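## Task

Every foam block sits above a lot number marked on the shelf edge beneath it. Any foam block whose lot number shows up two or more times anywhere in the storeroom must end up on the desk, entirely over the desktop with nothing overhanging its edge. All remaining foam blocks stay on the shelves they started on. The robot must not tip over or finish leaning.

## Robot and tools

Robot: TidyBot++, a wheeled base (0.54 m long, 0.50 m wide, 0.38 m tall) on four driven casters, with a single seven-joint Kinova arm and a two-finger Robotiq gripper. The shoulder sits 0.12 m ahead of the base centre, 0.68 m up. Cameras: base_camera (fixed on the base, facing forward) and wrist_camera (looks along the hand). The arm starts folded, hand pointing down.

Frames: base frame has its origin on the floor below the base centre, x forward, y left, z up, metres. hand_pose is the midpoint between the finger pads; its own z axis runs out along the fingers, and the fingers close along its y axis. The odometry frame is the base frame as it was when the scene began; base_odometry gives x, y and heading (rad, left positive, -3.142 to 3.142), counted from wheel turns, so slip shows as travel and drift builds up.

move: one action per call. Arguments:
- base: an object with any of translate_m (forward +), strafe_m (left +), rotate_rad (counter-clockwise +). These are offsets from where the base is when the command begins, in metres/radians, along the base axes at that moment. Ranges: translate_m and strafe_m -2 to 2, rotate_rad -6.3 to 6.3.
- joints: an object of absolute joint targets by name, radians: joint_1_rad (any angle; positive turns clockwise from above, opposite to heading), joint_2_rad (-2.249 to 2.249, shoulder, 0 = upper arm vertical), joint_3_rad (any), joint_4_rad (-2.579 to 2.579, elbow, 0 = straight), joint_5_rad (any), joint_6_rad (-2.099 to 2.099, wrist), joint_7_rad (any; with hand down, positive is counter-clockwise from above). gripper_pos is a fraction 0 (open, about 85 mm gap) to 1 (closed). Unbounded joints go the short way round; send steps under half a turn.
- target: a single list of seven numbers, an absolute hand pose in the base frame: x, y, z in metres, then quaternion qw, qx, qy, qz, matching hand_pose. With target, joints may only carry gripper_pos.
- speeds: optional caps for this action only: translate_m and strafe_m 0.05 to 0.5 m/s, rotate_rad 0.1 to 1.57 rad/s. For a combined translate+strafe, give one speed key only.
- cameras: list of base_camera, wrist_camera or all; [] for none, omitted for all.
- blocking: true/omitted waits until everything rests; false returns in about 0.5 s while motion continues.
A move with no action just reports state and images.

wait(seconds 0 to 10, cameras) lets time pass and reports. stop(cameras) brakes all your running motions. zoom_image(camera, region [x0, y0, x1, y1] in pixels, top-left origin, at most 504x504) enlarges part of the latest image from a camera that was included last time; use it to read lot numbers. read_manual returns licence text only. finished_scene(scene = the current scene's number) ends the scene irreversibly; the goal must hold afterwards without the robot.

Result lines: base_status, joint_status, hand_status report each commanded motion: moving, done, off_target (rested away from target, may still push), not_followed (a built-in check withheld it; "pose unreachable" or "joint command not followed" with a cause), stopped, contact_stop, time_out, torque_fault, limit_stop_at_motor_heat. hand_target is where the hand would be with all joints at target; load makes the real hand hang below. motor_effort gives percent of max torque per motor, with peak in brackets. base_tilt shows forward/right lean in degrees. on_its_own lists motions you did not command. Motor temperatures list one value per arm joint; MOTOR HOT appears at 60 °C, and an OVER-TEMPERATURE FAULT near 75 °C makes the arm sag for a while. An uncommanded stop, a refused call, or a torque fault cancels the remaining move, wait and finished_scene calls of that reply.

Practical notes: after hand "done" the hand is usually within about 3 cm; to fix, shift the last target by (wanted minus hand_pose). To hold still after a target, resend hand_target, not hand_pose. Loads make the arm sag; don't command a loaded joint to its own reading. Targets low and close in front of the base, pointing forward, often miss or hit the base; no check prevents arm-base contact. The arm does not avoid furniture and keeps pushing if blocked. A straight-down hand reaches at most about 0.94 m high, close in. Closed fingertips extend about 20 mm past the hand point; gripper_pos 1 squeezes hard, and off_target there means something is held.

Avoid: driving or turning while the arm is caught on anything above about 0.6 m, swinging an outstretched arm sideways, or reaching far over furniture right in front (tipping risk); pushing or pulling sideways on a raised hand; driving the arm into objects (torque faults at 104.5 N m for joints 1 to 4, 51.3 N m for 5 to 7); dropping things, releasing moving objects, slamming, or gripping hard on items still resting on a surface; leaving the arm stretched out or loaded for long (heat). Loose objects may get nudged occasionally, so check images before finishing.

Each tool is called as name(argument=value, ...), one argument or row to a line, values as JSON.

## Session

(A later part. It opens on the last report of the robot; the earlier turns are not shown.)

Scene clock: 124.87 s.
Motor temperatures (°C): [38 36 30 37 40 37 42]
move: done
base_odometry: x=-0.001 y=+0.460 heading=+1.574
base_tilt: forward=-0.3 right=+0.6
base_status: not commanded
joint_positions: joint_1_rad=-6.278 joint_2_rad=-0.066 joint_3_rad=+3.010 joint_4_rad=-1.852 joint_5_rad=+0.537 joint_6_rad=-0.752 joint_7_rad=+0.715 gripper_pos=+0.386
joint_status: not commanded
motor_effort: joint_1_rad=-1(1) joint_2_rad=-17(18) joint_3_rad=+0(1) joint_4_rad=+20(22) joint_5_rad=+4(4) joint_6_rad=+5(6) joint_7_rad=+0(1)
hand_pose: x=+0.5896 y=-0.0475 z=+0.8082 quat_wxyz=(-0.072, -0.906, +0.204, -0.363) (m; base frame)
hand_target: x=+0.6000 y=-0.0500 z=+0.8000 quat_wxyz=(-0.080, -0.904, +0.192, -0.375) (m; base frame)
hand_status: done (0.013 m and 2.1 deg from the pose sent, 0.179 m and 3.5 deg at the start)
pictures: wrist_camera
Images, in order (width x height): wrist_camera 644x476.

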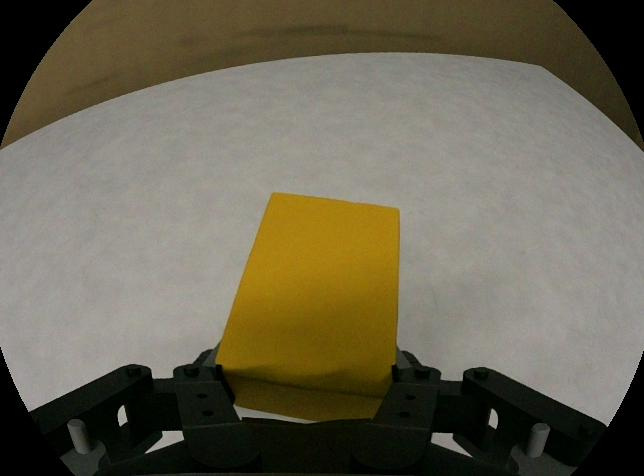

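move(
  target=[0.6, -0.05, 0.76, 0.0797, 0.9037, -0.1922, 0.3746],
  cameras=[],
)

move(
  target=[0.6, -0.05, 0.74, 0.0797, 0.9037, -0.1922, 0.3746],
  cameras=[],
)

move(
  target=[0.6, -0.05, 0.725, 0.0797, 0.9037, -0.1922, 0.3746],
  cameras=[],
)

move(
  target=[0.6, -0.05, 0.71, 0.0797, 0.9037, -0.1922, 0.3746],
  cameras=["wrist_camera"],
)

Scene clock: 126.33 s.
Motor temperatures (°C): [38 36 30 37 40 37 42]
move: done
base_odometry: x=-0.001 y=+0.460 heading=+1.574
base_tilt: forward=-0.3 right=+0.6
base_status: not commanded
joint_positions: joint_1_rad=-6.322 joint_2_rad=-0.031 joint_3_rad=+3.049 joint_4_rad=-1.960 joint_5_rad=+0.659 joint_6_rad=-0.648 joint_7_rad=+0.566 gripper_pos=+0.386
joint_status: not commanded
motor_effort: joint_1_rad=+0(1) joint_2_rad=-18(19) joint_3_rad=+0(1) joint_4_rad=+20(21) joint_5_rad=+4(4) joint_6_rad=+4(5) joint_7_rad=+0(1)
hand_pose: x=+0.5904 y=-0.0519 z=+0.7661 quat_wxyz=(-0.078, -0.905, +0.208, -0.362) (m; base frame)
hand_target: x=+0.6000 y=-0.0500 z=+0.7600 quat_wxyz=(-0.080, -0.904, +0.192, -0.375) (m; base frame)
hand_status: done (0.012 m and 2.4 deg from the pose sent, 0.049 m and 2.1 deg at the start)
pictures: none
No camera images: "cameras" was empty.

Scene clock: 127.37 s.
Motor temperatures (°C): [38 36 30 37 40 37 42]
move: done
base_odometry: x=-0.001 y=+0.460 heading=+1.574
base_tilt: forward=-0.3 right=+0.6
base_status: not commanded
joint_positions: joint_1_rad=-6.359 joint_2_rad=-0.015 joint_3_rad=+3.084 joint_4_rad=-2.009 joint_5_rad=+0.743 joint_6_rad=-0.596 joint_7_rad=+0.469 gripper_pos=+0.386
joint_status: not commanded
motor_effort: joint_1_rad=+0(1) joint_2_rad=-16(18) joint_3_rad=+0(1) joint_4_rad=+18(20) joint_5_rad=+3(4) joint_6_rad=+3(4) joint_7_rad=+0(1)
hand_pose: x=+0.5919 y=-0.0543 z=+0.7498 quat_wxyz=(-0.080, -0.902, +0.211, -0.368) (m; base frame)
hand_target: x=+0.6000 y=-0.0500 z=+0.7400 quat_wxyz=(-0.080, -0.904, +0.192, -0.375) (m; base frame)
hand_status: done (0.013 m and 2.3 deg from the pose sent, 0.028 m and 2.4 deg at the start)
pictures: none
No camera images: "cameras" was empty.

Scene clock: 128.03 s.
Motor temperatures (°C): [38 36 30 37 40 37 42]
move: off_target
base_odometry: x=-0.001 y=+0.460 heading=+1.574
base_tilt: forward=-0.3 right=+0.6
base_status: not commanded
joint_positions: joint_1_rad=-6.398 joint_2_rad=-0.019 joint_3_rad=+3.111 joint_4_rad=-2.035 joint_5_rad=+0.815 joint_6_rad=-0.577 joint_7_rad=+0.388 gripper_pos=+0.386
joint_status: not commanded
motor_effort: joint_1_rad=+1(1) joint_2_rad=-10(17) joint_3_rad=+2(2) joint_4_rad=+17(19) joint_5_rad=+4(4) joint_6_rad=+5(6) joint_7_rad=+0(1)
hand_pose: x=+0.5924 y=-0.0544 z=+0.7493 quat_wxyz=(-0.082, -0.897, +0.212, -0.379) (m; base frame)
hand_target: x=+0.6000 y=-0.0500 z=+0.7250 quat_wxyz=(-0.080, -0.904, +0.192, -0.375) (m; base frame)
hand_status: off_target (0.026 m and 2.4 deg from the pose sent, 0.026 m and 2.3 deg at the start)
pictures: none
No camera images: "cameras" was empty.

Scene clock: 128.70 s.
Motor temperatures (°C): [38 36 30 37 40 37 42]
move: off_target
base_odometry: x=-0.001 y=+0.460 heading=+1.574
base_tilt: forward=-0.4 right=+0.6
base_status: not commanded
joint_positions: joint_1_rad=-6.439 joint_2_rad=-0.023 joint_3_rad=+3.142 joint_4_rad=-2.064 joint_5_rad=+0.895 joint_6_rad=-0.557 joint_7_rad=+0.299 gripper_pos=+0.386
joint_status: not commanded
motor_effort: joint_1_rad=+2(2) joint_2_rad=-4(10) joint_3_rad=+3(3) joint_4_rad=+17(18) joint_5_rad=+4(4) joint_6_rad=+7(7) joint_7_rad=-1(1)
hand_pose: x=+0.5927 y=-0.0544 z=+0.7486 quat_wxyz=(-0.082, -0.891, +0.212, -0.392) (m; base frame)
hand_target: x=+0.6000 y=-0.0500 z=+0.7100 quat_wxyz=(-0.080, -0.904, +0.192, -0.375) (m; base frame)
hand_status: off_target (0.040 m and 3.4 deg from the pose sent, 0.040 m and 2.4 deg at the start)
pictures: wrist_camera
Images, in order (width x height): wrist_camera 644x476.

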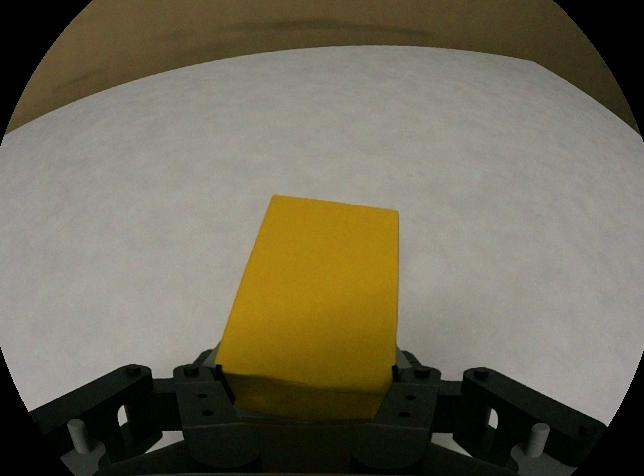

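move(
  target=[0.6, -0.05, 0.74, 0.0797, 0.9037, -0.1922, 0.3746],
  cameras=[],
)

move(
  joints={"gripper_pos":0},
  cameras=[],
)

move(
  target=[0.5, 0.0, 0.85, 0.0797, 0.9037, -0.1922, 0.3746],
  cameras=["wrist_camera"],
)

move(
  base={"translate_m":-0.4},
  joints={"joint_1_rad":0,"joint_2_rad":-0.374,"joint_3_rad":3.113,"joint_4_rad":-2.523,"joint_5_rad":0,"joint_6_rad":0.45,"joint_7_rad":1.592},
  cameras=["wrist_camera"],
)

move(
  base={"rotate_rad":-1.574},
  cameras=["wrist_camera"],
)

move(
  base={"translate_m":1.25},
  joints={"joint_1_rad":0.9},
  cameras=["wrist_camera"],
)

Scene clock: 129.87 s.
Motor temperatures (°C): [38 35 30 37 40 37 42]
move: done
base_odometry: x=-0.001 y=+0.460 heading=+1.574
base_tilt: forward=-0.3 right=+0.6
base_status: not commanded
joint_positions: joint_1_rad=-6.392 joint_2_rad=-0.012 joint_3_rad=+3.110 joint_4_rad=-2.038 joint_5_rad=+0.846 joint_6_rad=-0.557 joint_7_rad=+0.400 gripper_pos=+0.386
joint_status: not commanded
motor_effort: joint_1_rad=-1(2) joint_2_rad=-16(18) joint_3_rad=+0(3) joint_4_rad=+18(18) joint_5_rad=+3(5) joint_6_rad=+3(7) joint_7_rad=+0(1)
hand_pose: x=+0.5978 y=-0.0557 z=+0.7500 quat_wxyz=(-0.088, -0.898, +0.193, -0.385) (m; base frame)
hand_target: x=+0.6000 y=-0.0500 z=+0.7400 quat_wxyz=(-0.080, -0.904, +0.192, -0.375) (m; base frame)
hand_status: done (0.012 m and 1.7 deg from the pose sent, 0.012 m and 3.4 deg at the start)
pictures: none
No camera images: "cameras" was empty.

Scene clock: 130.77 s.
Motor temperatures (°C): [38 35 30 37 40 37 42]
move: done
base_odometry: x=-0.001 y=+0.460 heading=+1.574
base_tilt: forward=-0.3 right=+0.6
base_status: not commanded
joint_positions: joint_1_rad=-6.392 joint_2_rad=-0.011 joint_3_rad=+3.110 joint_4_rad=-2.038 joint_5_rad=+0.846 joint_6_rad=-0.557 joint_7_rad=+0.400 gripper_pos=+0.000
joint_status: all done
motor_effort: joint_1_rad=-1(1) joint_2_rad=-18(18) joint_3_rad=+0(0) joint_4_rad=+19(19) joint_5_rad=+4(4) joint_6_rad=+3(3) joint_7_rad=+0(1)
hand_pose: x=+0.5979 y=-0.0557 z=+0.7495 quat_wxyz=(-0.088, -0.898, +0.193, -0.385) (m; base frame)
hand_target: x=+0.6000 y=-0.0500 z=+0.7400 quat_wxyz=(-0.080, -0.904, +0.192, -0.375) (m; base frame)
hand_status: not commanded
pictures: none
No camera images: "cameras" was empty.

Scene clock: 132.73 s.
Motor temperatures (°C): [38 35 30 37 40 37 42]
move: done
base_odometry: x=-0.001 y=+0.460 heading=+1.574
base_tilt: forward=-0.3 right=+0.6
base_status: not commanded
joint_positions: joint_1_rad=-5.951 joint_2_rad=-0.315 joint_3_rad=+2.645 joint_4_rad=-1.899 joint_5_rad=+0.410 joint_6_rad=-0.849 joint_7_rad=+0.793 gripper_pos=+0.000
joint_status: not commanded
motor_effort: joint_1_rad=-1(1) joint_2_rad=-8(19) joint_3_rad=+3(3) joint_4_rad=+21(21) joint_5_rad=+4(4) joint_6_rad=+5(5) joint_7_rad=+0(1)
hand_pose: x=+0.5119 y=-0.0094 z=+0.8567 quat_wxyz=(-0.089, -0.894, +0.188, -0.398) (m; base frame)
hand_target: x=+0.5000 y=+0.0000 z=+0.8500 quat_wxyz=(-0.080, -0.904, +0.192, -0.375) (m; base frame)
hand_status: done (0.017 m and 3.1 deg from the pose sent, 0.151 m and 1.7 deg at the start)
pictures: wrist_camera
Images, in order (width x height): wrist_camera 644x476.

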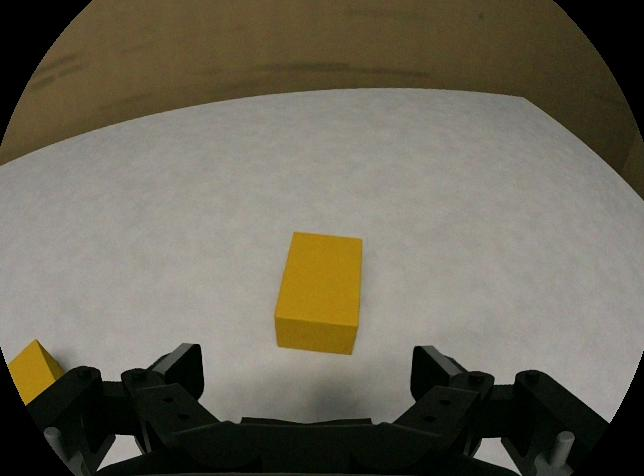

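Scene clock: 135.13 s.
Motor temperatures (°C): [38 35 30 37 40 37 42]
move: done
base_odometry: x=+0.000 y=+0.060 heading=+1.573
base_tilt: forward=-0.4 right=+0.6
base_status: done
joint_positions: joint_1_rad=-6.264 joint_2_rad=-0.367 joint_3_rad=+3.097 joint_4_rad=-2.494 joint_5_rad=+0.070 joint_6_rad=+0.392 joint_7_rad=+1.548 gripper_pos=+0.000
joint_status: all done
motor_effort: joint_1_rad=-1(2) joint_2_rad=-6(10) joint_3_rad=+1(4) joint_4_rad=+20(23) joint_5_rad=+0(5) joint_6_rad=+9(10) joint_7_rad=+0(1)
hand_pose: x=+0.5410 y=+0.0218 z=+0.8568 quat_wxyz=(-0.002, -0.762, -0.038, -0.646) (m; base frame)
hand_target: x=+0.5368 y=+0.0144 z=+0.8617 quat_wxyz=(-0.002, -0.751, -0.021, -0.660) (m; base frame)
hand_status: not commanded
pictures: wrist_camera
Images, in order (width x height): wrist_camera 644x476.

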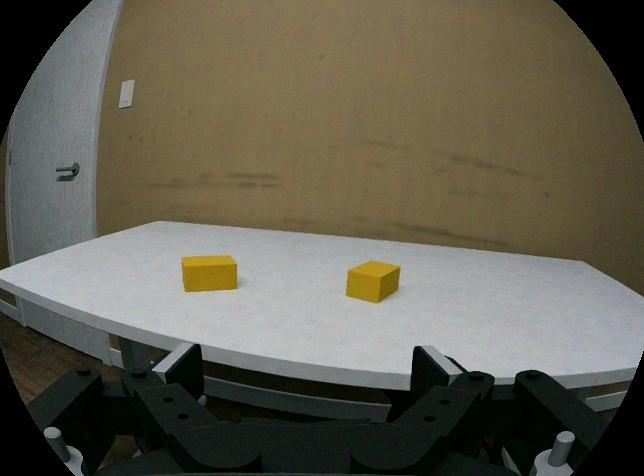

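Scene clock: 137.43 s.
Motor temperatures (°C): [38 35 30 37 40 37 42]
move: done
base_odometry: x=+0.000 y=+0.060 heading=+0.000
base_tilt: forward=-0.4 right=+0.6
base_status: done
joint_positions: joint_1_rad=-6.268 joint_2_rad=-0.367 joint_3_rad=+3.105 joint_4_rad=-2.494 joint_5_rad=+0.066 joint_6_rad=+0.395 joint_7_rad=+1.549 gripper_pos=+0.000
joint_status: not commanded
motor_effort: joint_1_rad=+0(2) joint_2_rad=-6(8) joint_3_rad=+1(2) joint_4_rad=+19(20) joint_5_rad=+0(1) joint_6_rad=+8(9) joint_7_rad=+0(1)
hand_pose: x=+0.5413 y=+0.0198 z=+0.8580 quat_wxyz=(-0.002, -0.761, -0.035, -0.647) (m; base frame)
hand_target: x=+0.5368 y=+0.0144 z=+0.8617 quat_wxyz=(-0.002, -0.751, -0.021, -0.660) (m; base frame)
hand_status: not commanded
pictures: wrist_camera
Images, in order (width x height): wrist_camera 644x476.

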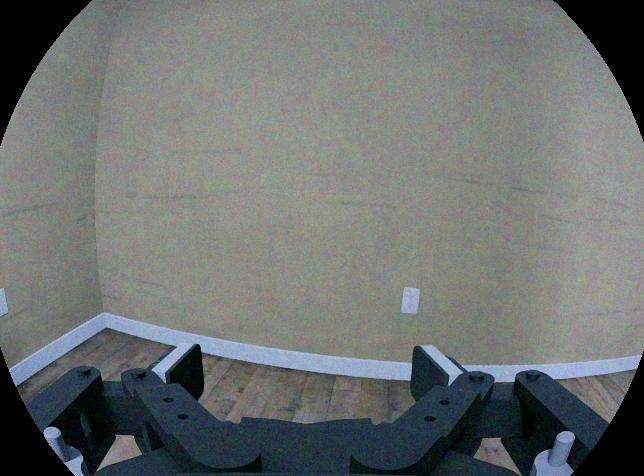

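Scene clock: 141.30 s.
Motor temperatures (°C): [38 35 30 37 40 37 42]
move: done
base_odometry: x=+1.250 y=+0.059 heading=-0.001
base_tilt: forward=-0.3 right=+0.6
base_status: done
joint_positions: joint_1_rad=-5.402 joint_2_rad=-0.370 joint_3_rad=+3.105 joint_4_rad=-2.495 joint_5_rad=+0.066 joint_6_rad=+0.397 joint_7_rad=+1.549 gripper_pos=+0.000
joint_status: all done
motor_effort: joint_1_rad=+0(2) joint_2_rad=-6(8) joint_3_rad=+1(2) joint_4_rad=+20(21) joint_5_rad=+0(1) joint_6_rad=+9(9) joint_7_rad=+0(1)
hand_pose: x=+0.4071 y=-0.3085 z=+0.8591 quat_wxyz=(-0.274, -0.705, +0.287, -0.588) (m; base frame)
hand_target: x=+0.3899 y=-0.3183 z=+0.8617 quat_wxyz=(-0.289, -0.685, +0.307, -0.594) (m; base frame)
hand_status: not commanded
pictures: wrist_camera
Images, in order (width x height): wrist_camera 644x476.

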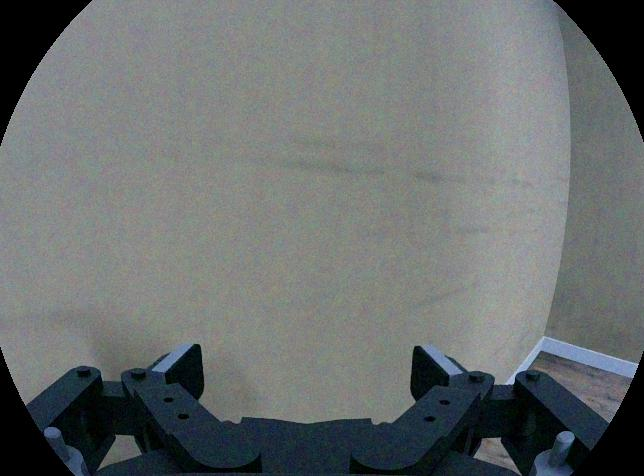

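move(
  base={"rotate_rad":-1.57},
  joints={"joint_1_rad":0},
  cameras=["wrist_camera"],
)

move(
  base={"translate_m":0.9},
  cameras=["wrist_camera"],
)

move(
  joints={"joint_1_rad":0.9},
  cameras=["wrist_camera"],
)

Scene clock: 144.03 s.
Motor temperatures (°C): [38 35 30 37 40 37 42]
move: done
base_odometry: x=+1.250 y=+0.059 heading=-1.570
base_tilt: forward=-0.3 right=+0.6
base_status: done
joint_positions: joint_1_rad=-6.265 joint_2_rad=-0.370 joint_3_rad=+3.105 joint_4_rad=-2.495 joint_5_rad=+0.066 joint_6_rad=+0.397 joint_7_rad=+1.549 gripper_pos=+0.000
joint_status: all done
motor_effort: joint_1_rad=+0(2) joint_2_rad=-6(7) joint_3_rad=+1(2) joint_4_rad=+20(21) joint_5_rad=+0(1) joint_6_rad=+9(9) joint_7_rad=+0(1)
hand_pose: x=+0.5407 y=+0.0183 z=+0.8591 quat_wxyz=(-0.003, -0.760, -0.034, -0.649) (m; base frame)
hand_target: x=+0.5368 y=+0.0144 z=+0.8617 quat_wxyz=(-0.002, -0.751, -0.021, -0.660) (m; base frame)
hand_status: not commanded
pictures: wrist_camera
Images, in order (width x height): wrist_camera 644x476.

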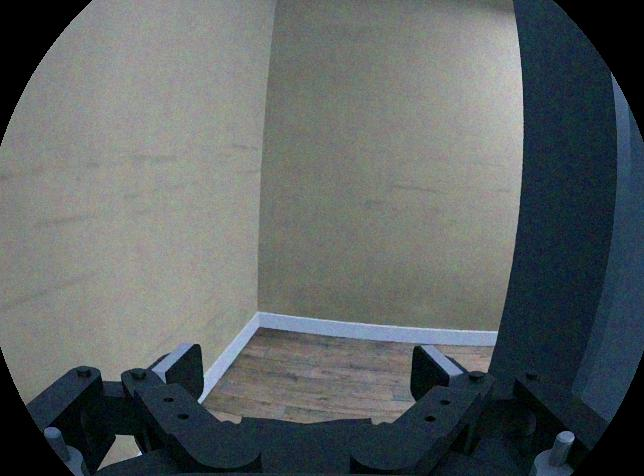

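Scene clock: 147.20 s.
Motor temperatures (°C): [38 35 30 37 40 37 42]
move: done
base_odometry: x=+1.250 y=-0.841 heading=-1.571
base_tilt: forward=-0.3 right=+0.6
base_status: done
joint_positions: joint_1_rad=-6.265 joint_2_rad=-0.372 joint_3_rad=+3.105 joint_4_rad=-2.496 joint_5_rad=+0.066 joint_6_rad=+0.398 joint_7_rad=+1.549 gripper_pos=+0.000
joint_status: not commanded
motor_effort: joint_1_rad=+0(1) joint_2_rad=-6(8) joint_3_rad=+1(1) joint_4_rad=+19(21) joint_5_rad=+0(1) joint_6_rad=+8(9) joint_7_rad=+0(1)
hand_pose: x=+0.5402 y=+0.0185 z=+0.8599 quat_wxyz=(-0.003, -0.759, -0.034, -0.650) (m; base frame)
hand_target: x=+0.5368 y=+0.0144 z=+0.8617 quat_wxyz=(-0.002, -0.751, -0.021, -0.660) (m; base frame)
hand_status: not commanded
pictures: wrist_camera
Images, in order (width x height): wrist_camera 644x476.

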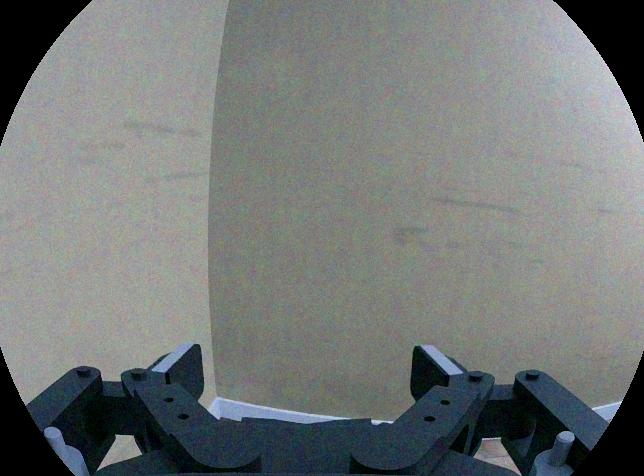

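Scene clock: 149.37 s.
Motor temperatures (°C): [38 35 30 37 40 37 42]
move: done
base_odometry: x=+1.250 y=-0.841 heading=-1.571
base_tilt: forward=-0.3 right=+0.6
base_status: not commanded
joint_positions: joint_1_rad=-5.402 joint_2_rad=-0.372 joint_3_rad=+3.105 joint_4_rad=-2.496 joint_5_rad=+0.066 joint_6_rad=+0.398 joint_7_rad=+1.549 gripper_pos=+0.000
joint_status: all done
motor_effort: joint_1_rad=-1(2) joint_2_rad=-5(7) joint_3_rad=+1(1) joint_4_rad=+20(21) joint_5_rad=+0(1) joint_6_rad=+9(10) joint_7_rad=+0(1)
hand_pose: x=+0.4068 y=-0.3082 z=+0.8599 quat_wxyz=(-0.274, -0.704, +0.287, -0.589) (m; base frame)
hand_target: x=+0.3899 y=-0.3183 z=+0.8617 quat_wxyz=(-0.289, -0.685, +0.307, -0.594) (m; base frame)
hand_status: not commanded
pictures: wrist_camera
Images, in order (width x height): wrist_camera 644x476.

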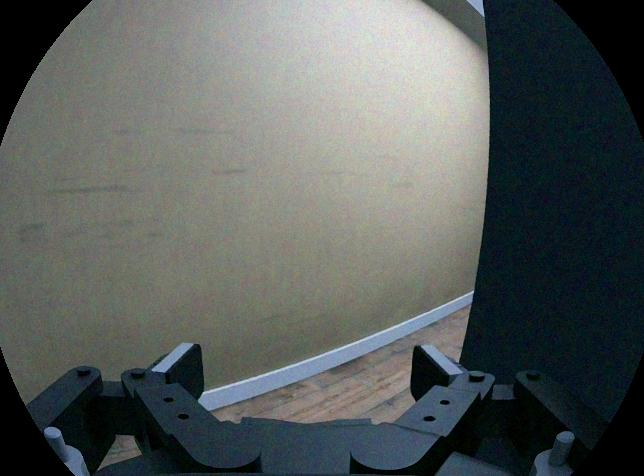

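move(
  joints={"joint_1_rad":0,"joint_6_rad":-0.9},
  cameras=[],
)

move(
  base={"translate_m":0.8},
  cameras=[],
)

move(
  base={"rotate_rad":-1.57},
  cameras=[],
)

move(
  joints={"joint_6_rad":0.5},
)

Scene clock: 157.23 s.
Motor temperatures (°C): [38 35 30 37 40 37 42]
move: done
base_odometry: x=+1.250 y=-0.841 heading=-1.571
base_tilt: forward=-0.3 right=+0.6
base_status: not commanded
joint_positions: joint_1_rad=-6.264 joint_2_rad=-0.372 joint_3_rad=+3.105 joint_4_rad=-2.497 joint_5_rad=+0.066 joint_6_rad=-0.846 joint_7_rad=+1.549 gripper_pos=+0.000
joint_status: all done
motor_effort: joint_1_rad=+0(2) joint_2_rad=-2(7) joint_3_rad=+1(1) joint_4_rad=+15(20) joint_5_rad=+1(1) joint_6_rad=+2(10) joint_7_rad=+0(1)
hand_pose: x=+0.2864 y=-0.0126 z=+0.6021 quat_wxyz=(-0.032, -0.996, -0.017, -0.086) (m; base frame)
hand_target: x=+0.2569 y=+0.0041 z=+0.5916 quat_wxyz=(-0.005, -0.999, -0.024, -0.046) (m; base frame)
hand_status: not commanded
pictures: none
No camera images: "cameras" was empty.

Scene clock: 160.20 s.
Motor temperatures (°C): [38 35 30 37 40 37 42]
move: done
base_odometry: x=+1.250 y=-1.641 heading=-1.572
base_tilt: forward=-0.3 right=+0.6
base_status: done
joint_positions: joint_1_rad=-6.264 joint_2_rad=-0.372 joint_3_rad=+3.105 joint_4_rad=-2.499 joint_5_rad=+0.066 joint_6_rad=-0.853 joint_7_rad=+1.549 gripper_pos=+0.000
joint_status: not commanded
motor_effort: joint_1_rad=-1(1) joint_2_rad=-2(3) joint_3_rad=+0(1) joint_4_rad=+15(17) joint_5_rad=+1(1) joint_6_rad=+2(3) joint_7_rad=+0(1)
hand_pose: x=+0.2833 y=-0.0127 z=+0.6011 quat_wxyz=(-0.032, -0.996, -0.017, -0.081) (m; base frame)
hand_target: x=+0.2569 y=+0.0041 z=+0.5916 quat_wxyz=(-0.005, -0.999, -0.024, -0.046) (m; base frame)
hand_status: not commanded
pictures: none
No camera images: "cameras" was empty.

Scene clock: 162.50 s.
Motor temperatures (°C): [38 35 30 37 40 37 42]
move: done
base_odometry: x=+1.250 y=-1.641 heading=-3.142
base_tilt: forward=-0.3 right=+0.6
base_status: done
joint_positions: joint_1_rad=-6.266 joint_2_rad=-0.372 joint_3_rad=+3.105 joint_4_rad=-2.499 joint_5_rad=+0.065 joint_6_rad=-0.853 joint_7_rad=+1.549 gripper_pos=+0.000
joint_status: not commanded
motor_effort: joint_1_rad=+0(1) joint_2_rad=-2(2) joint_3_rad=+0(1) joint_4_rad=+16(16) joint_5_rad=+1(2) joint_6_rad=+2(2) joint_7_rad=+0(1)
hand_pose: x=+0.2833 y=-0.0123 z=+0.6011 quat_wxyz=(-0.031, -0.996, -0.018, -0.081) (m; base frame)
hand_target: x=+0.2569 y=+0.0041 z=+0.5916 quat_wxyz=(-0.005, -0.999, -0.024, -0.046) (m; base frame)
hand_status: not commanded
pictures: none
No camera images: "cameras" was empty.

Scene clock: 164.50 s.
Motor temperatures (°C): [38 35 30 37 40 37 42]
move: done
base_odometry: x=+1.250 y=-1.641 heading=-3.142
base_tilt: forward=-0.3 right=+0.6
base_status: not commanded
joint_positions: joint_1_rad=-6.266 joint_2_rad=-0.373 joint_3_rad=+3.105 joint_4_rad=-2.504 joint_5_rad=+0.065 joint_6_rad=+0.445 joint_7_rad=+1.549 gripper_pos=+0.000
joint_status: all done
motor_effort: joint_1_rad=+0(1) joint_2_rad=-5(6) joint_3_rad=+1(1) joint_4_rad=+19(21) joint_5_rad=+1(1) joint_6_rad=+8(9) joint_7_rad=+0(1)
hand_pose: x=+0.5406 y=+0.0196 z=+0.8701 quat_wxyz=(-0.001, -0.746, -0.034, -0.665) (m; base frame)
hand_target: x=+0.5384 y=+0.0146 z=+0.8772 quat_wxyz=(-0.002, -0.734, -0.021, -0.679) (m; base frame)
hand_status: not commanded
pictures: base_camera, wrist_camera
Images, in order (width x height): base_camera 644x364, wrist_camera 644x476.

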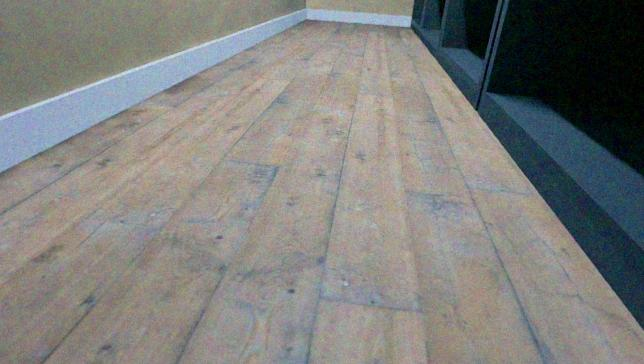

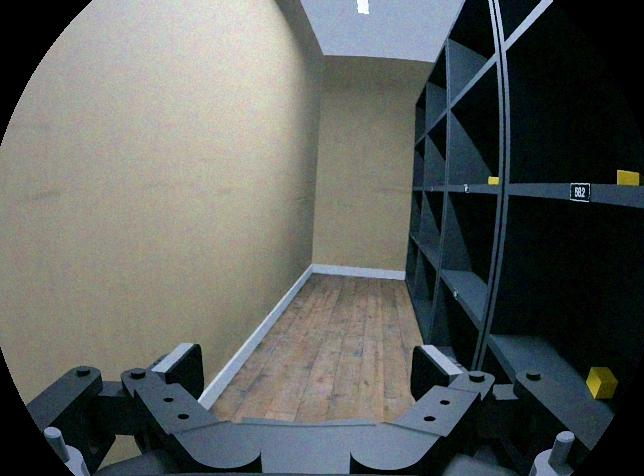

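move(
  joints={"joint_1_rad":0.7,"joint_6_rad":0.2},
  cameras=["wrist_camera"],
)

move(
  base={"translate_m":0.8},
  cameras=["wrist_camera"],
)

move(
  base={"translate_m":0.8},
  cameras=["wrist_camera"],
)

move(
  base={"translate_m":0.6},
  cameras=["wrist_camera"],
)

Scene clock: 166.83 s.
Motor temperatures (°C): [38 35 30 37 40 37 42]
move: done
base_odometry: x=+1.250 y=-1.641 heading=-3.142
base_tilt: forward=-0.3 right=+0.6
base_status: not commanded
joint_positions: joint_1_rad=-5.602 joint_2_rad=-0.373 joint_3_rad=+3.105 joint_4_rad=-2.504 joint_5_rad=+0.065 joint_6_rad=+0.250 joint_7_rad=+1.549 gripper_pos=+0.000
joint_status: all done
motor_effort: joint_1_rad=-1(3) joint_2_rad=-5(7) joint_3_rad=+1(2) joint_4_rad=+20(21) joint_5_rad=+0(1) joint_6_rad=+8(9) joint_7_rad=-1(1)
hand_pose: x=+0.4502 y=-0.2403 z=+0.8111 quat_wxyz=(-0.198, -0.774, +0.233, -0.555) (m; base frame)
hand_target: x=+0.4321 y=-0.2466 z=+0.7865 quat_wxyz=(-0.195, -0.785, +0.262, -0.527) (m; base frame)
hand_status: not commanded
pictures: wrist_camera
Images, in order (width x height): wrist_camera 644x476.

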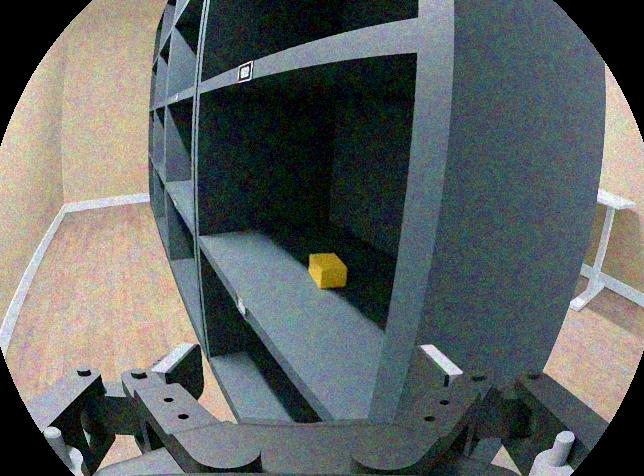

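Scene clock: 169.80 s.
Motor temperatures (°C): [38 35 30 37 40 37 42]
move: done
base_odometry: x=+0.450 y=-1.641 heading=+3.141
base_tilt: forward=-0.3 right=+0.6
base_status: done
joint_positions: joint_1_rad=-5.601 joint_2_rad=-0.373 joint_3_rad=+3.105 joint_4_rad=-2.504 joint_5_rad=+0.065 joint_6_rad=+0.247 joint_7_rad=+1.549 gripper_pos=+0.000
joint_status: not commanded
motor_effort: joint_1_rad=-1(1) joint_2_rad=-6(8) joint_3_rad=+1(2) joint_4_rad=+20(21) joint_5_rad=+1(1) joint_6_rad=+9(9) joint_7_rad=+0(1)
hand_pose: x=+0.4495 y=-0.2405 z=+0.8102 quat_wxyz=(-0.198, -0.775, +0.233, -0.553) (m; base frame)
hand_target: x=+0.4321 y=-0.2466 z=+0.7865 quat_wxyz=(-0.195, -0.785, +0.262, -0.527) (m; base frame)
hand_status: not commanded
pictures: wrist_camera
Images, in order (width x height): wrist_camera 644x476.

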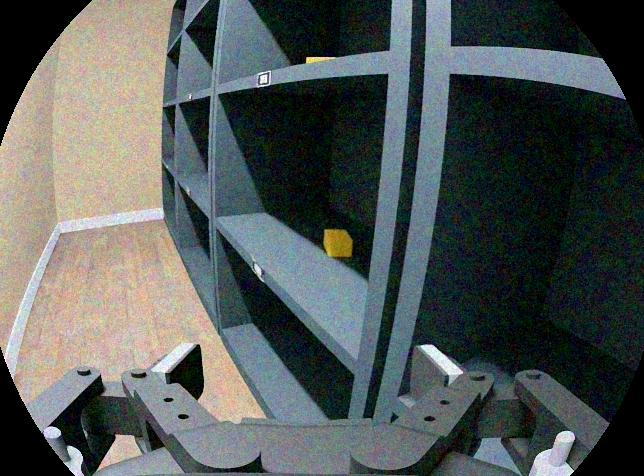

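Scene clock: 172.77 s.
Motor temperatures (°C): [38 35 30 37 40 37 42]
move: done
base_odometry: x=-0.350 y=-1.641 heading=+3.140
base_tilt: forward=-0.3 right=+0.6
base_status: done
joint_positions: joint_1_rad=-5.600 joint_2_rad=-0.373 joint_3_rad=+3.105 joint_4_rad=-2.504 joint_5_rad=+0.065 joint_6_rad=+0.246 joint_7_rad=+1.549 gripper_pos=+0.000
joint_status: not commanded
motor_effort: joint_1_rad=+0(1) joint_2_rad=-5(7) joint_3_rad=+1(2) joint_4_rad=+19(21) joint_5_rad=+1(1) joint_6_rad=+8(10) joint_7_rad=+0(1)
hand_pose: x=+0.4494 y=-0.2405 z=+0.8099 quat_wxyz=(-0.198, -0.775, +0.234, -0.553) (m; base frame)
hand_target: x=+0.4321 y=-0.2466 z=+0.7865 quat_wxyz=(-0.195, -0.785, +0.262, -0.527) (m; base frame)
hand_status: not commanded
pictures: wrist_camera
Images, in order (width x height): wrist_camera 644x476.

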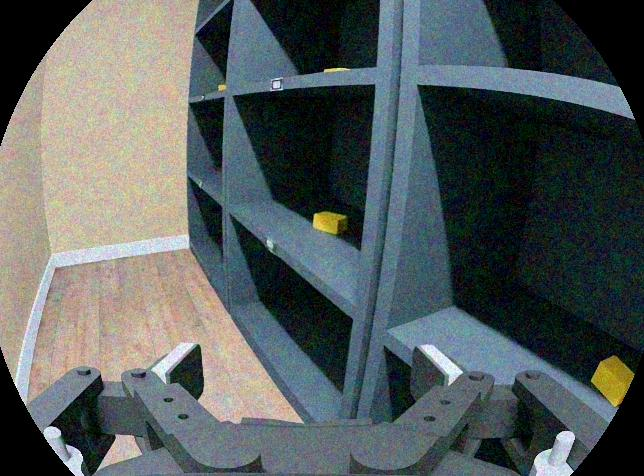

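Scene clock: 175.33 s.
Motor temperatures (°C): [38 35 30 37 40 37 42]
move: done
base_odometry: x=-0.951 y=-1.640 heading=+3.139
base_tilt: forward=-0.3 right=+0.6
base_status: done
joint_positions: joint_1_rad=-5.600 joint_2_rad=-0.373 joint_3_rad=+3.105 joint_4_rad=-2.504 joint_5_rad=+0.065 joint_6_rad=+0.245 joint_7_rad=+1.549 gripper_pos=+0.000
joint_status: not commanded
motor_effort: joint_1_rad=-1(1) joint_2_rad=-6(7) joint_3_rad=+1(2) joint_4_rad=+19(20) joint_5_rad=+0(1) joint_6_rad=+8(9) joint_7_rad=+0(1)
hand_pose: x=+0.4492 y=-0.2405 z=+0.8098 quat_wxyz=(-0.198, -0.775, +0.234, -0.553) (m; base frame)
hand_target: x=+0.4321 y=-0.2466 z=+0.7865 quat_wxyz=(-0.195, -0.785, +0.262, -0.527) (m; base frame)
hand_status: not commanded
pictures: wrist_camera
Images, in order (width x height): wrist_camera 644x476.

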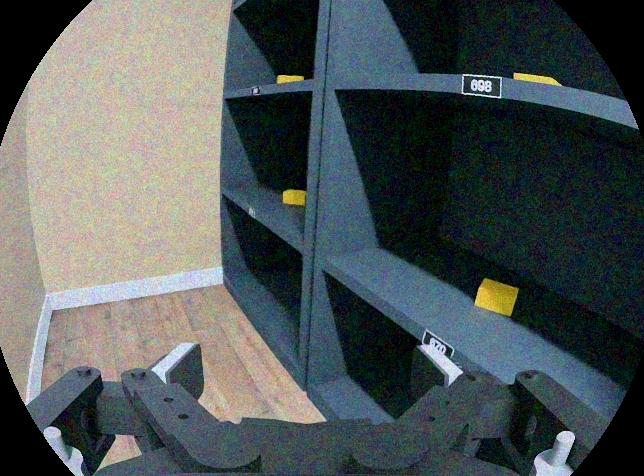

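zoom_image(
  camera="wrist_camera",
  region=[460, 65, 520, 105],
)

zoom_image(
  camera="wrist_camera",
  region=[410, 320, 470, 360],
)

move(
  base={"translate_m":0.55},
  cameras=["wrist_camera"],
)

Scaled by 8.400.

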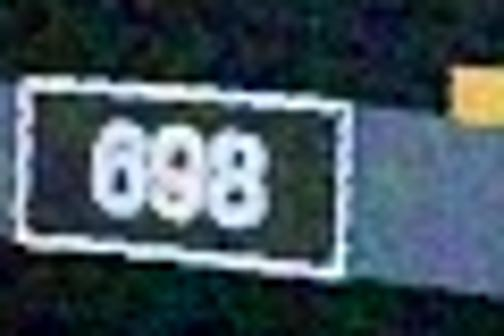

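Scaled by 8.400.

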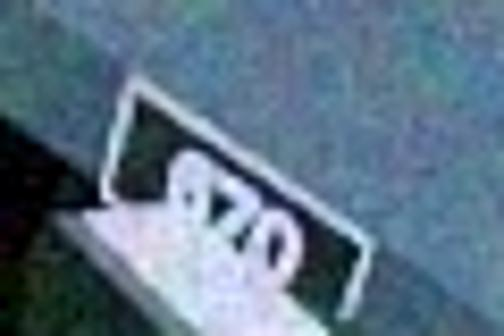

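Scene clock: 178.00 s.
Motor temperatures (°C): [38 35 30 37 40 37 42]
move: done
base_odometry: x=-1.501 y=-1.638 heading=+3.138
base_tilt: forward=-0.3 right=+0.6
base_status: done
joint_positions: joint_1_rad=-5.600 joint_2_rad=-0.373 joint_3_rad=+3.105 joint_4_rad=-2.504 joint_5_rad=+0.065 joint_6_rad=+0.244 joint_7_rad=+1.549 gripper_pos=+0.000
joint_status: not commanded
motor_effort: joint_1_rad=-1(1) joint_2_rad=-5(7) joint_3_rad=+1(1) joint_4_rad=+20(21) joint_5_rad=+1(1) joint_6_rad=+8(9) joint_7_rad=+0(1)
hand_pose: x=+0.4491 y=-0.2406 z=+0.8097 quat_wxyz=(-0.198, -0.775, +0.234, -0.553) (m; base frame)
hand_target: x=+0.4321 y=-0.2466 z=+0.7865 quat_wxyz=(-0.195, -0.785, +0.262, -0.527) (m; base frame)
hand_status: not commanded
pictures: wrist_camera
Images, in order (width x height): wrist_camera 644x476.

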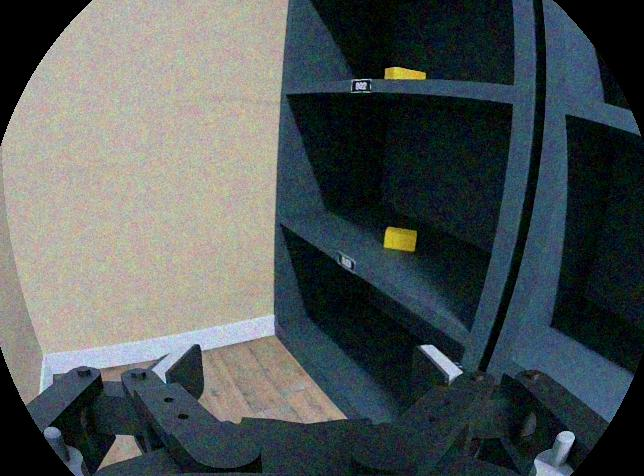

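move(
  base={"translate_m":0.4},
  cameras=["wrist_camera"],
)

zoom_image(
  camera="wrist_camera",
  region=[430, 60, 550, 150],
)

zoom_image(
  camera="wrist_camera",
  region=[380, 260, 500, 350],
)

Scene clock: 180.30 s.
Motor temperatures (°C): [38 35 30 37 40 37 42]
move: done
base_odometry: x=-1.901 y=-1.636 heading=+3.137
base_tilt: forward=-0.4 right=+0.6
base_status: done
joint_positions: joint_1_rad=-5.600 joint_2_rad=-0.373 joint_3_rad=+3.105 joint_4_rad=-2.504 joint_5_rad=+0.065 joint_6_rad=+0.244 joint_7_rad=+1.549 gripper_pos=+0.000
joint_status: not commanded
motor_effort: joint_1_rad=+0(1) joint_2_rad=-6(8) joint_3_rad=+1(2) joint_4_rad=+20(21) joint_5_rad=+0(1) joint_6_rad=+9(9) joint_7_rad=+0(1)
hand_pose: x=+0.4491 y=-0.2406 z=+0.8095 quat_wxyz=(-0.198, -0.775, +0.234, -0.552) (m; base frame)
hand_target: x=+0.4321 y=-0.2466 z=+0.7865 quat_wxyz=(-0.195, -0.785, +0.262, -0.527) (m; base frame)
hand_status: not commanded
pictures: wrist_camera
Images, in order (width x height): wrist_camera 644x476.

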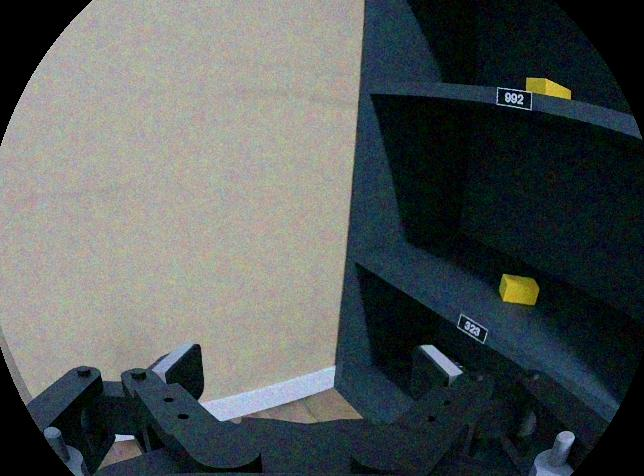

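Scaled by 4.200.

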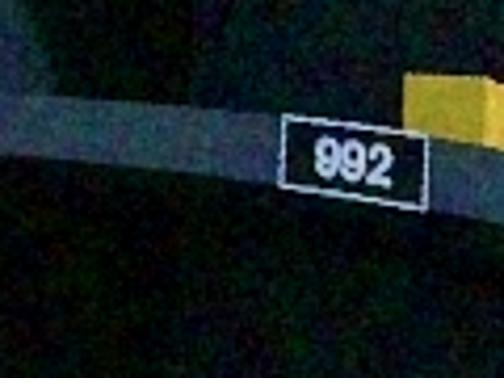

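Scaled by 4.200.

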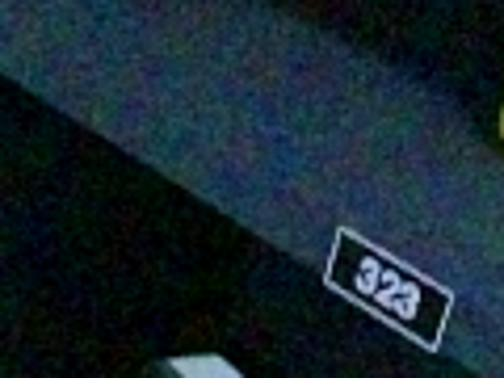

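move(
  base={"translate_m":-1.7},
  cameras=["wrist_camera"],
)

move(
  base={"translate_m":-0.85},
  cameras=["wrist_camera"],
)

Scene clock: 185.43 s.
Motor temperatures (°C): [38 35 30 37 40 37 42]
move: done
base_odometry: x=-0.201 y=-1.644 heading=+3.137
base_tilt: forward=-0.3 right=+0.6
base_status: done
joint_positions: joint_1_rad=-5.599 joint_2_rad=-0.375 joint_3_rad=+3.106 joint_4_rad=-2.505 joint_5_rad=+0.065 joint_6_rad=+0.242 joint_7_rad=+1.549 gripper_pos=+0.000
joint_status: not commanded
motor_effort: joint_1_rad=+0(2) joint_2_rad=-5(8) joint_3_rad=+1(2) joint_4_rad=+20(21) joint_5_rad=+0(1) joint_6_rad=+8(9) joint_7_rad=+0(1)
hand_pose: x=+0.4482 y=-0.2408 z=+0.8094 quat_wxyz=(-0.198, -0.775, +0.235, -0.552) (m; base frame)
hand_target: x=+0.4321 y=-0.2466 z=+0.7865 quat_wxyz=(-0.195, -0.785, +0.262, -0.527) (m; base frame)
hand_status: not commanded
pictures: wrist_camera
Images, in order (width x height): wrist_camera 644x476.

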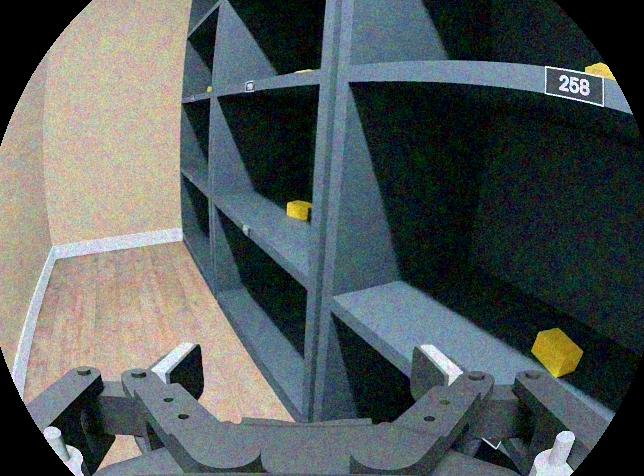

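Scene clock: 188.50 s.
Motor temperatures (°C): [38 35 30 37 40 37 42]
move: done
base_odometry: x=+0.649 y=-1.647 heading=+3.137
base_tilt: forward=-0.4 right=+0.6
base_status: done
joint_positions: joint_1_rad=-5.599 joint_2_rad=-0.375 joint_3_rad=+3.106 joint_4_rad=-2.505 joint_5_rad=+0.065 joint_6_rad=+0.242 joint_7_rad=+1.549 gripper_pos=+0.000
joint_status: not commanded
motor_effort: joint_1_rad=+0(1) joint_2_rad=-5(8) joint_3_rad=+1(2) joint_4_rad=+20(21) joint_5_rad=+1(1) joint_6_rad=+9(9) joint_7_rad=+0(1)
hand_pose: x=+0.4481 y=-0.2408 z=+0.8093 quat_wxyz=(-0.198, -0.775, +0.235, -0.552) (m; base frame)
hand_target: x=+0.4321 y=-0.2466 z=+0.7865 quat_wxyz=(-0.195, -0.785, +0.262, -0.527) (m; base frame)
hand_status: not commanded
pictures: wrist_camera
Images, in order (width x height): wrist_camera 644x476.

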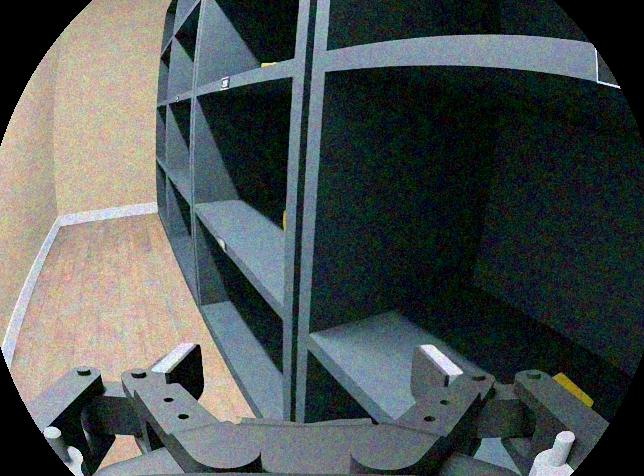

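move(
  base={"translate_m":-0.2},
  joints={"joint_6_rad":0.05},
  cameras=["wrist_camera"],
)

move(
  base={"translate_m":0.75},
  cameras=["wrist_camera"],
)

Scene clock: 190.33 s.
Motor temperatures (°C): [38 35 30 37 40 37 42]
move: done
base_odometry: x=+0.849 y=-1.648 heading=+3.137
base_tilt: forward=-0.4 right=+0.6
base_status: done
joint_positions: joint_1_rad=-5.599 joint_2_rad=-0.376 joint_3_rad=+3.106 joint_4_rad=-2.510 joint_5_rad=+0.065 joint_6_rad=+0.080 joint_7_rad=+1.549 gripper_pos=+0.000
joint_status: all done
motor_effort: joint_1_rad=+0(1) joint_2_rad=-6(7) joint_3_rad=+1(2) joint_4_rad=+19(21) joint_5_rad=+0(1) joint_6_rad=+9(10) joint_7_rad=+0(1)
hand_pose: x=+0.4288 y=-0.2310 z=+0.7600 quat_wxyz=(-0.179, -0.818, +0.252, -0.485) (m; base frame)
hand_target: x=+0.4158 y=-0.2342 z=+0.7446 quat_wxyz=(-0.174, -0.822, +0.275, -0.467) (m; base frame)
hand_status: not commanded
pictures: wrist_camera
Images, in order (width x height): wrist_camera 644x476.

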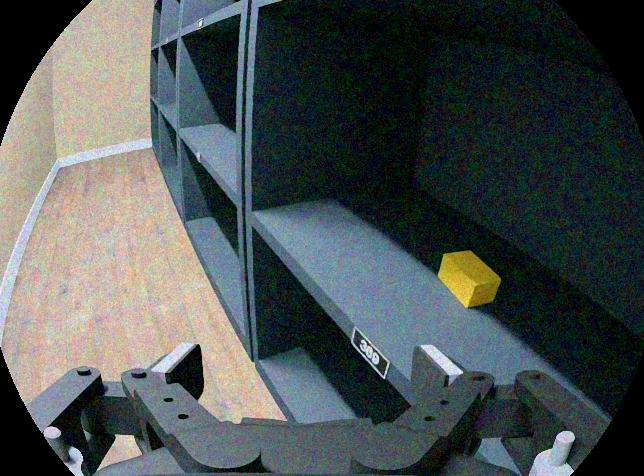

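Scene clock: 193.30 s.
Motor temperatures (°C): [38 35 30 37 40 37 42]
move: done
base_odometry: x=+0.099 y=-1.644 heading=+3.137
base_tilt: forward=-0.3 right=+0.6
base_status: done
joint_positions: joint_1_rad=-5.598 joint_2_rad=-0.376 joint_3_rad=+3.106 joint_4_rad=-2.510 joint_5_rad=+0.065 joint_6_rad=+0.079 joint_7_rad=+1.550 gripper_pos=+0.000
joint_status: not commanded
motor_effort: joint_1_rad=+0(1) joint_2_rad=-5(8) joint_3_rad=+1(2) joint_4_rad=+19(20) joint_5_rad=+1(1) joint_6_rad=+8(9) joint_7_rad=+0(1)
hand_pose: x=+0.4285 y=-0.2312 z=+0.7602 quat_wxyz=(-0.179, -0.818, +0.252, -0.485) (m; base frame)
hand_target: x=+0.4158 y=-0.2342 z=+0.7446 quat_wxyz=(-0.174, -0.822, +0.275, -0.467) (m; base frame)
hand_status: not commanded
pictures: wrist_camera
Images, in order (width x height): wrist_camera 644x476.

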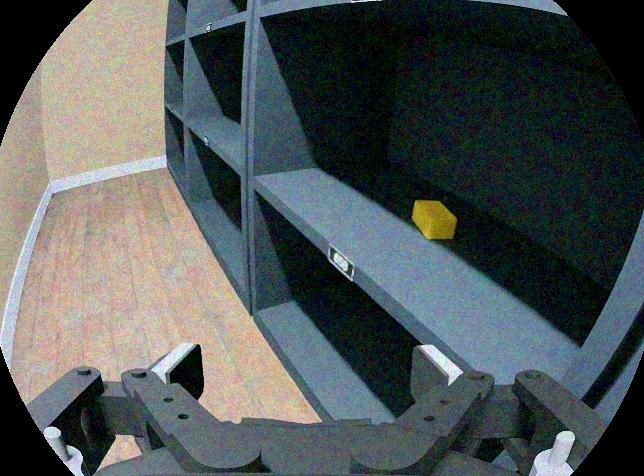

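zoom_image(
  camera="wrist_camera",
  region=[315, 240, 375, 284],
)

move(
  base={"translate_m":0.25},
  cameras=["wrist_camera"],
)

zoom_image(
  camera="wrist_camera",
  region=[390, 280, 510, 370],
)

Scaled by 8.400.

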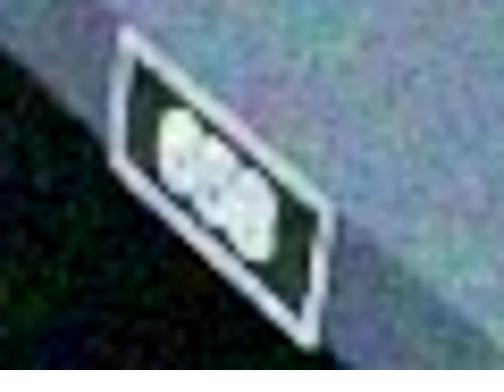

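Scene clock: 196.20 s.
Motor temperatures (°C): [38 35 30 37 40 37 42]
move: done
base_odometry: x=-0.151 y=-1.643 heading=+3.136
base_tilt: forward=-0.3 right=+0.6
base_status: done
joint_positions: joint_1_rad=-5.598 joint_2_rad=-0.376 joint_3_rad=+3.106 joint_4_rad=-2.510 joint_5_rad=+0.065 joint_6_rad=+0.079 joint_7_rad=+1.550 gripper_pos=+0.000
joint_status: not commanded
motor_effort: joint_1_rad=+0(1) joint_2_rad=-5(8) joint_3_rad=+1(1) joint_4_rad=+19(21) joint_5_rad=+1(1) joint_6_rad=+7(8) joint_7_rad=+0(1)
hand_pose: x=+0.4286 y=-0.2312 z=+0.7600 quat_wxyz=(-0.179, -0.818, +0.252, -0.485) (m; base frame)
hand_target: x=+0.4158 y=-0.2342 z=+0.7446 quat_wxyz=(-0.174, -0.822, +0.275, -0.467) (m; base frame)
hand_status: not commanded
pictures: wrist_camera
Images, in order (width x height): wrist_camera 644x476.

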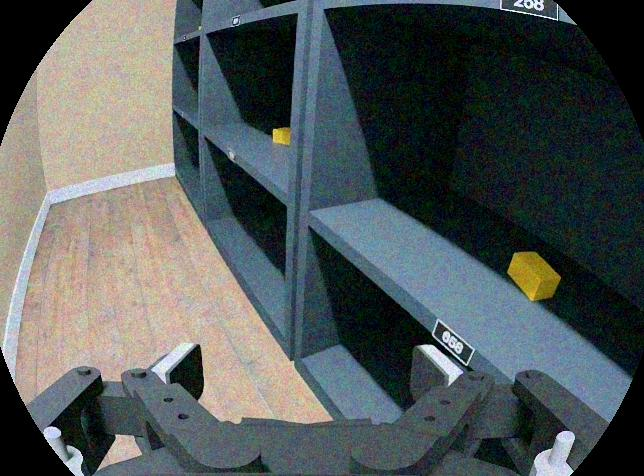

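Scaled by 4.200.

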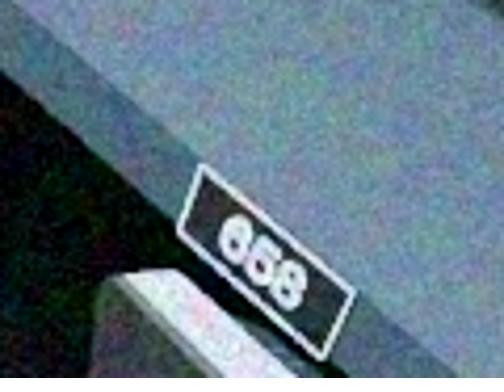

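move(
  joints={"joint_1_rad":0,"joint_6_rad":-0.9},
  base={"translate_m":1.42},
  cameras=[],
)

move(
  base={"rotate_rad":-1.566},
  cameras=[],
)

move(
  target=[0.42, 0.0, 1.2, 0, 0.866, 0, 0.5],
)

Scene clock: 200.97 s.
Motor temperatures (°C): [38 35 30 37 40 37 42]
move: done
base_odometry: x=-1.571 y=-1.635 heading=+3.136
base_tilt: forward=-0.3 right=+0.6
base_status: done
joint_positions: joint_1_rad=-6.264 joint_2_rad=-0.376 joint_3_rad=+3.106 joint_4_rad=-2.511 joint_5_rad=+0.065 joint_6_rad=-0.850 joint_7_rad=+1.550 gripper_pos=+0.000
joint_status: all done
motor_effort: joint_1_rad=+0(2) joint_2_rad=-1(5) joint_3_rad=+0(1) joint_4_rad=+15(20) joint_5_rad=+1(1) joint_6_rad=+2(9) joint_7_rad=+0(1)
hand_pose: x=+0.2789 y=-0.0127 z=+0.5981 quat_wxyz=(-0.031, -0.996, -0.016, -0.079) (m; base frame)
hand_target: x=+0.2570 y=+0.0041 z=+0.5916 quat_wxyz=(-0.005, -0.999, -0.024, -0.046) (m; base frame)
hand_status: not commanded
pictures: none
No camera images: "cameras" was empty.

Scene clock: 203.47 s.
Motor temperatures (°C): [38 35 30 37 40 37 42]
move: done
base_odometry: x=-1.571 y=-1.635 heading=+1.571
base_tilt: forward=-0.3 right=+0.6
base_status: done
joint_positions: joint_1_rad=-6.273 joint_2_rad=-0.376 joint_3_rad=+3.117 joint_4_rad=-2.511 joint_5_rad=+0.055 joint_6_rad=-0.857 joint_7_rad=+1.550 gripper_pos=+0.000
joint_status: not commanded
motor_effort: joint_1_rad=+0(4) joint_2_rad=-1(8) joint_3_rad=+0(5) joint_4_rad=+15(18) joint_5_rad=+1(4) joint_6_rad=+1(4) joint_7_rad=-1(1)
hand_pose: x=+0.2765 y=-0.0103 z=+0.5974 quat_wxyz=(-0.025, -0.997, -0.013, -0.075) (m; base frame)
hand_target: x=+0.2570 y=+0.0041 z=+0.5916 quat_wxyz=(-0.005, -0.999, -0.024, -0.046) (m; base frame)
hand_status: not commanded
pictures: none
No camera images: "cameras" was empty.

Scene clock: 206.67 s.
Motor temperatures (°C): [38 35 30 37 40 37 42]
move: done
base_odometry: x=-1.571 y=-1.635 heading=+1.571
base_tilt: forward=-0.4 right=+0.6
base_status: not commanded
joint_positions: joint_1_rad=-6.273 joint_2_rad=-0.321 joint_3_rad=+3.131 joint_4_rad=-0.843 joint_5_rad=+0.055 joint_6_rad=-1.521 joint_7_rad=+1.550 gripper_pos=+0.000
joint_status: not commanded
motor_effort: joint_1_rad=-1(1) joint_2_rad=-2(8) joint_3_rad=+1(1) joint_4_rad=+13(21) joint_5_rad=+1(1) joint_6_rad=+8(8) joint_7_rad=+0(1)
hand_pose: x=+0.4194 y=-0.0141 z=+1.2122 quat_wxyz=(-0.020, -0.852, +0.021, -0.522) (m; base frame)
hand_target: x=+0.4200 y=+0.0000 z=+1.2000 quat_wxyz=(+0.000, -0.866, +0.000, -0.500) (m; base frame)
hand_status: done (0.019 m and 4.5 deg from the pose sent, 0.620 m and 51.5 deg at the start)
pictures: base_camera, wrist_camera
Images, in order (width x height): base_camera 644x364, wrist_camera 644x476.

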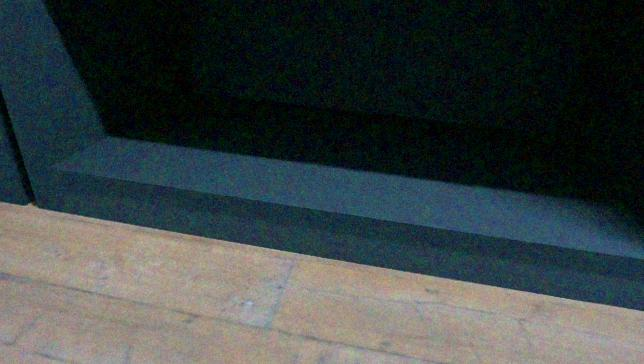

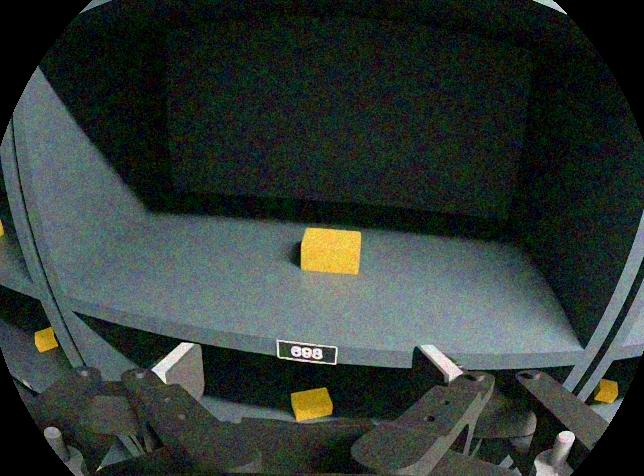

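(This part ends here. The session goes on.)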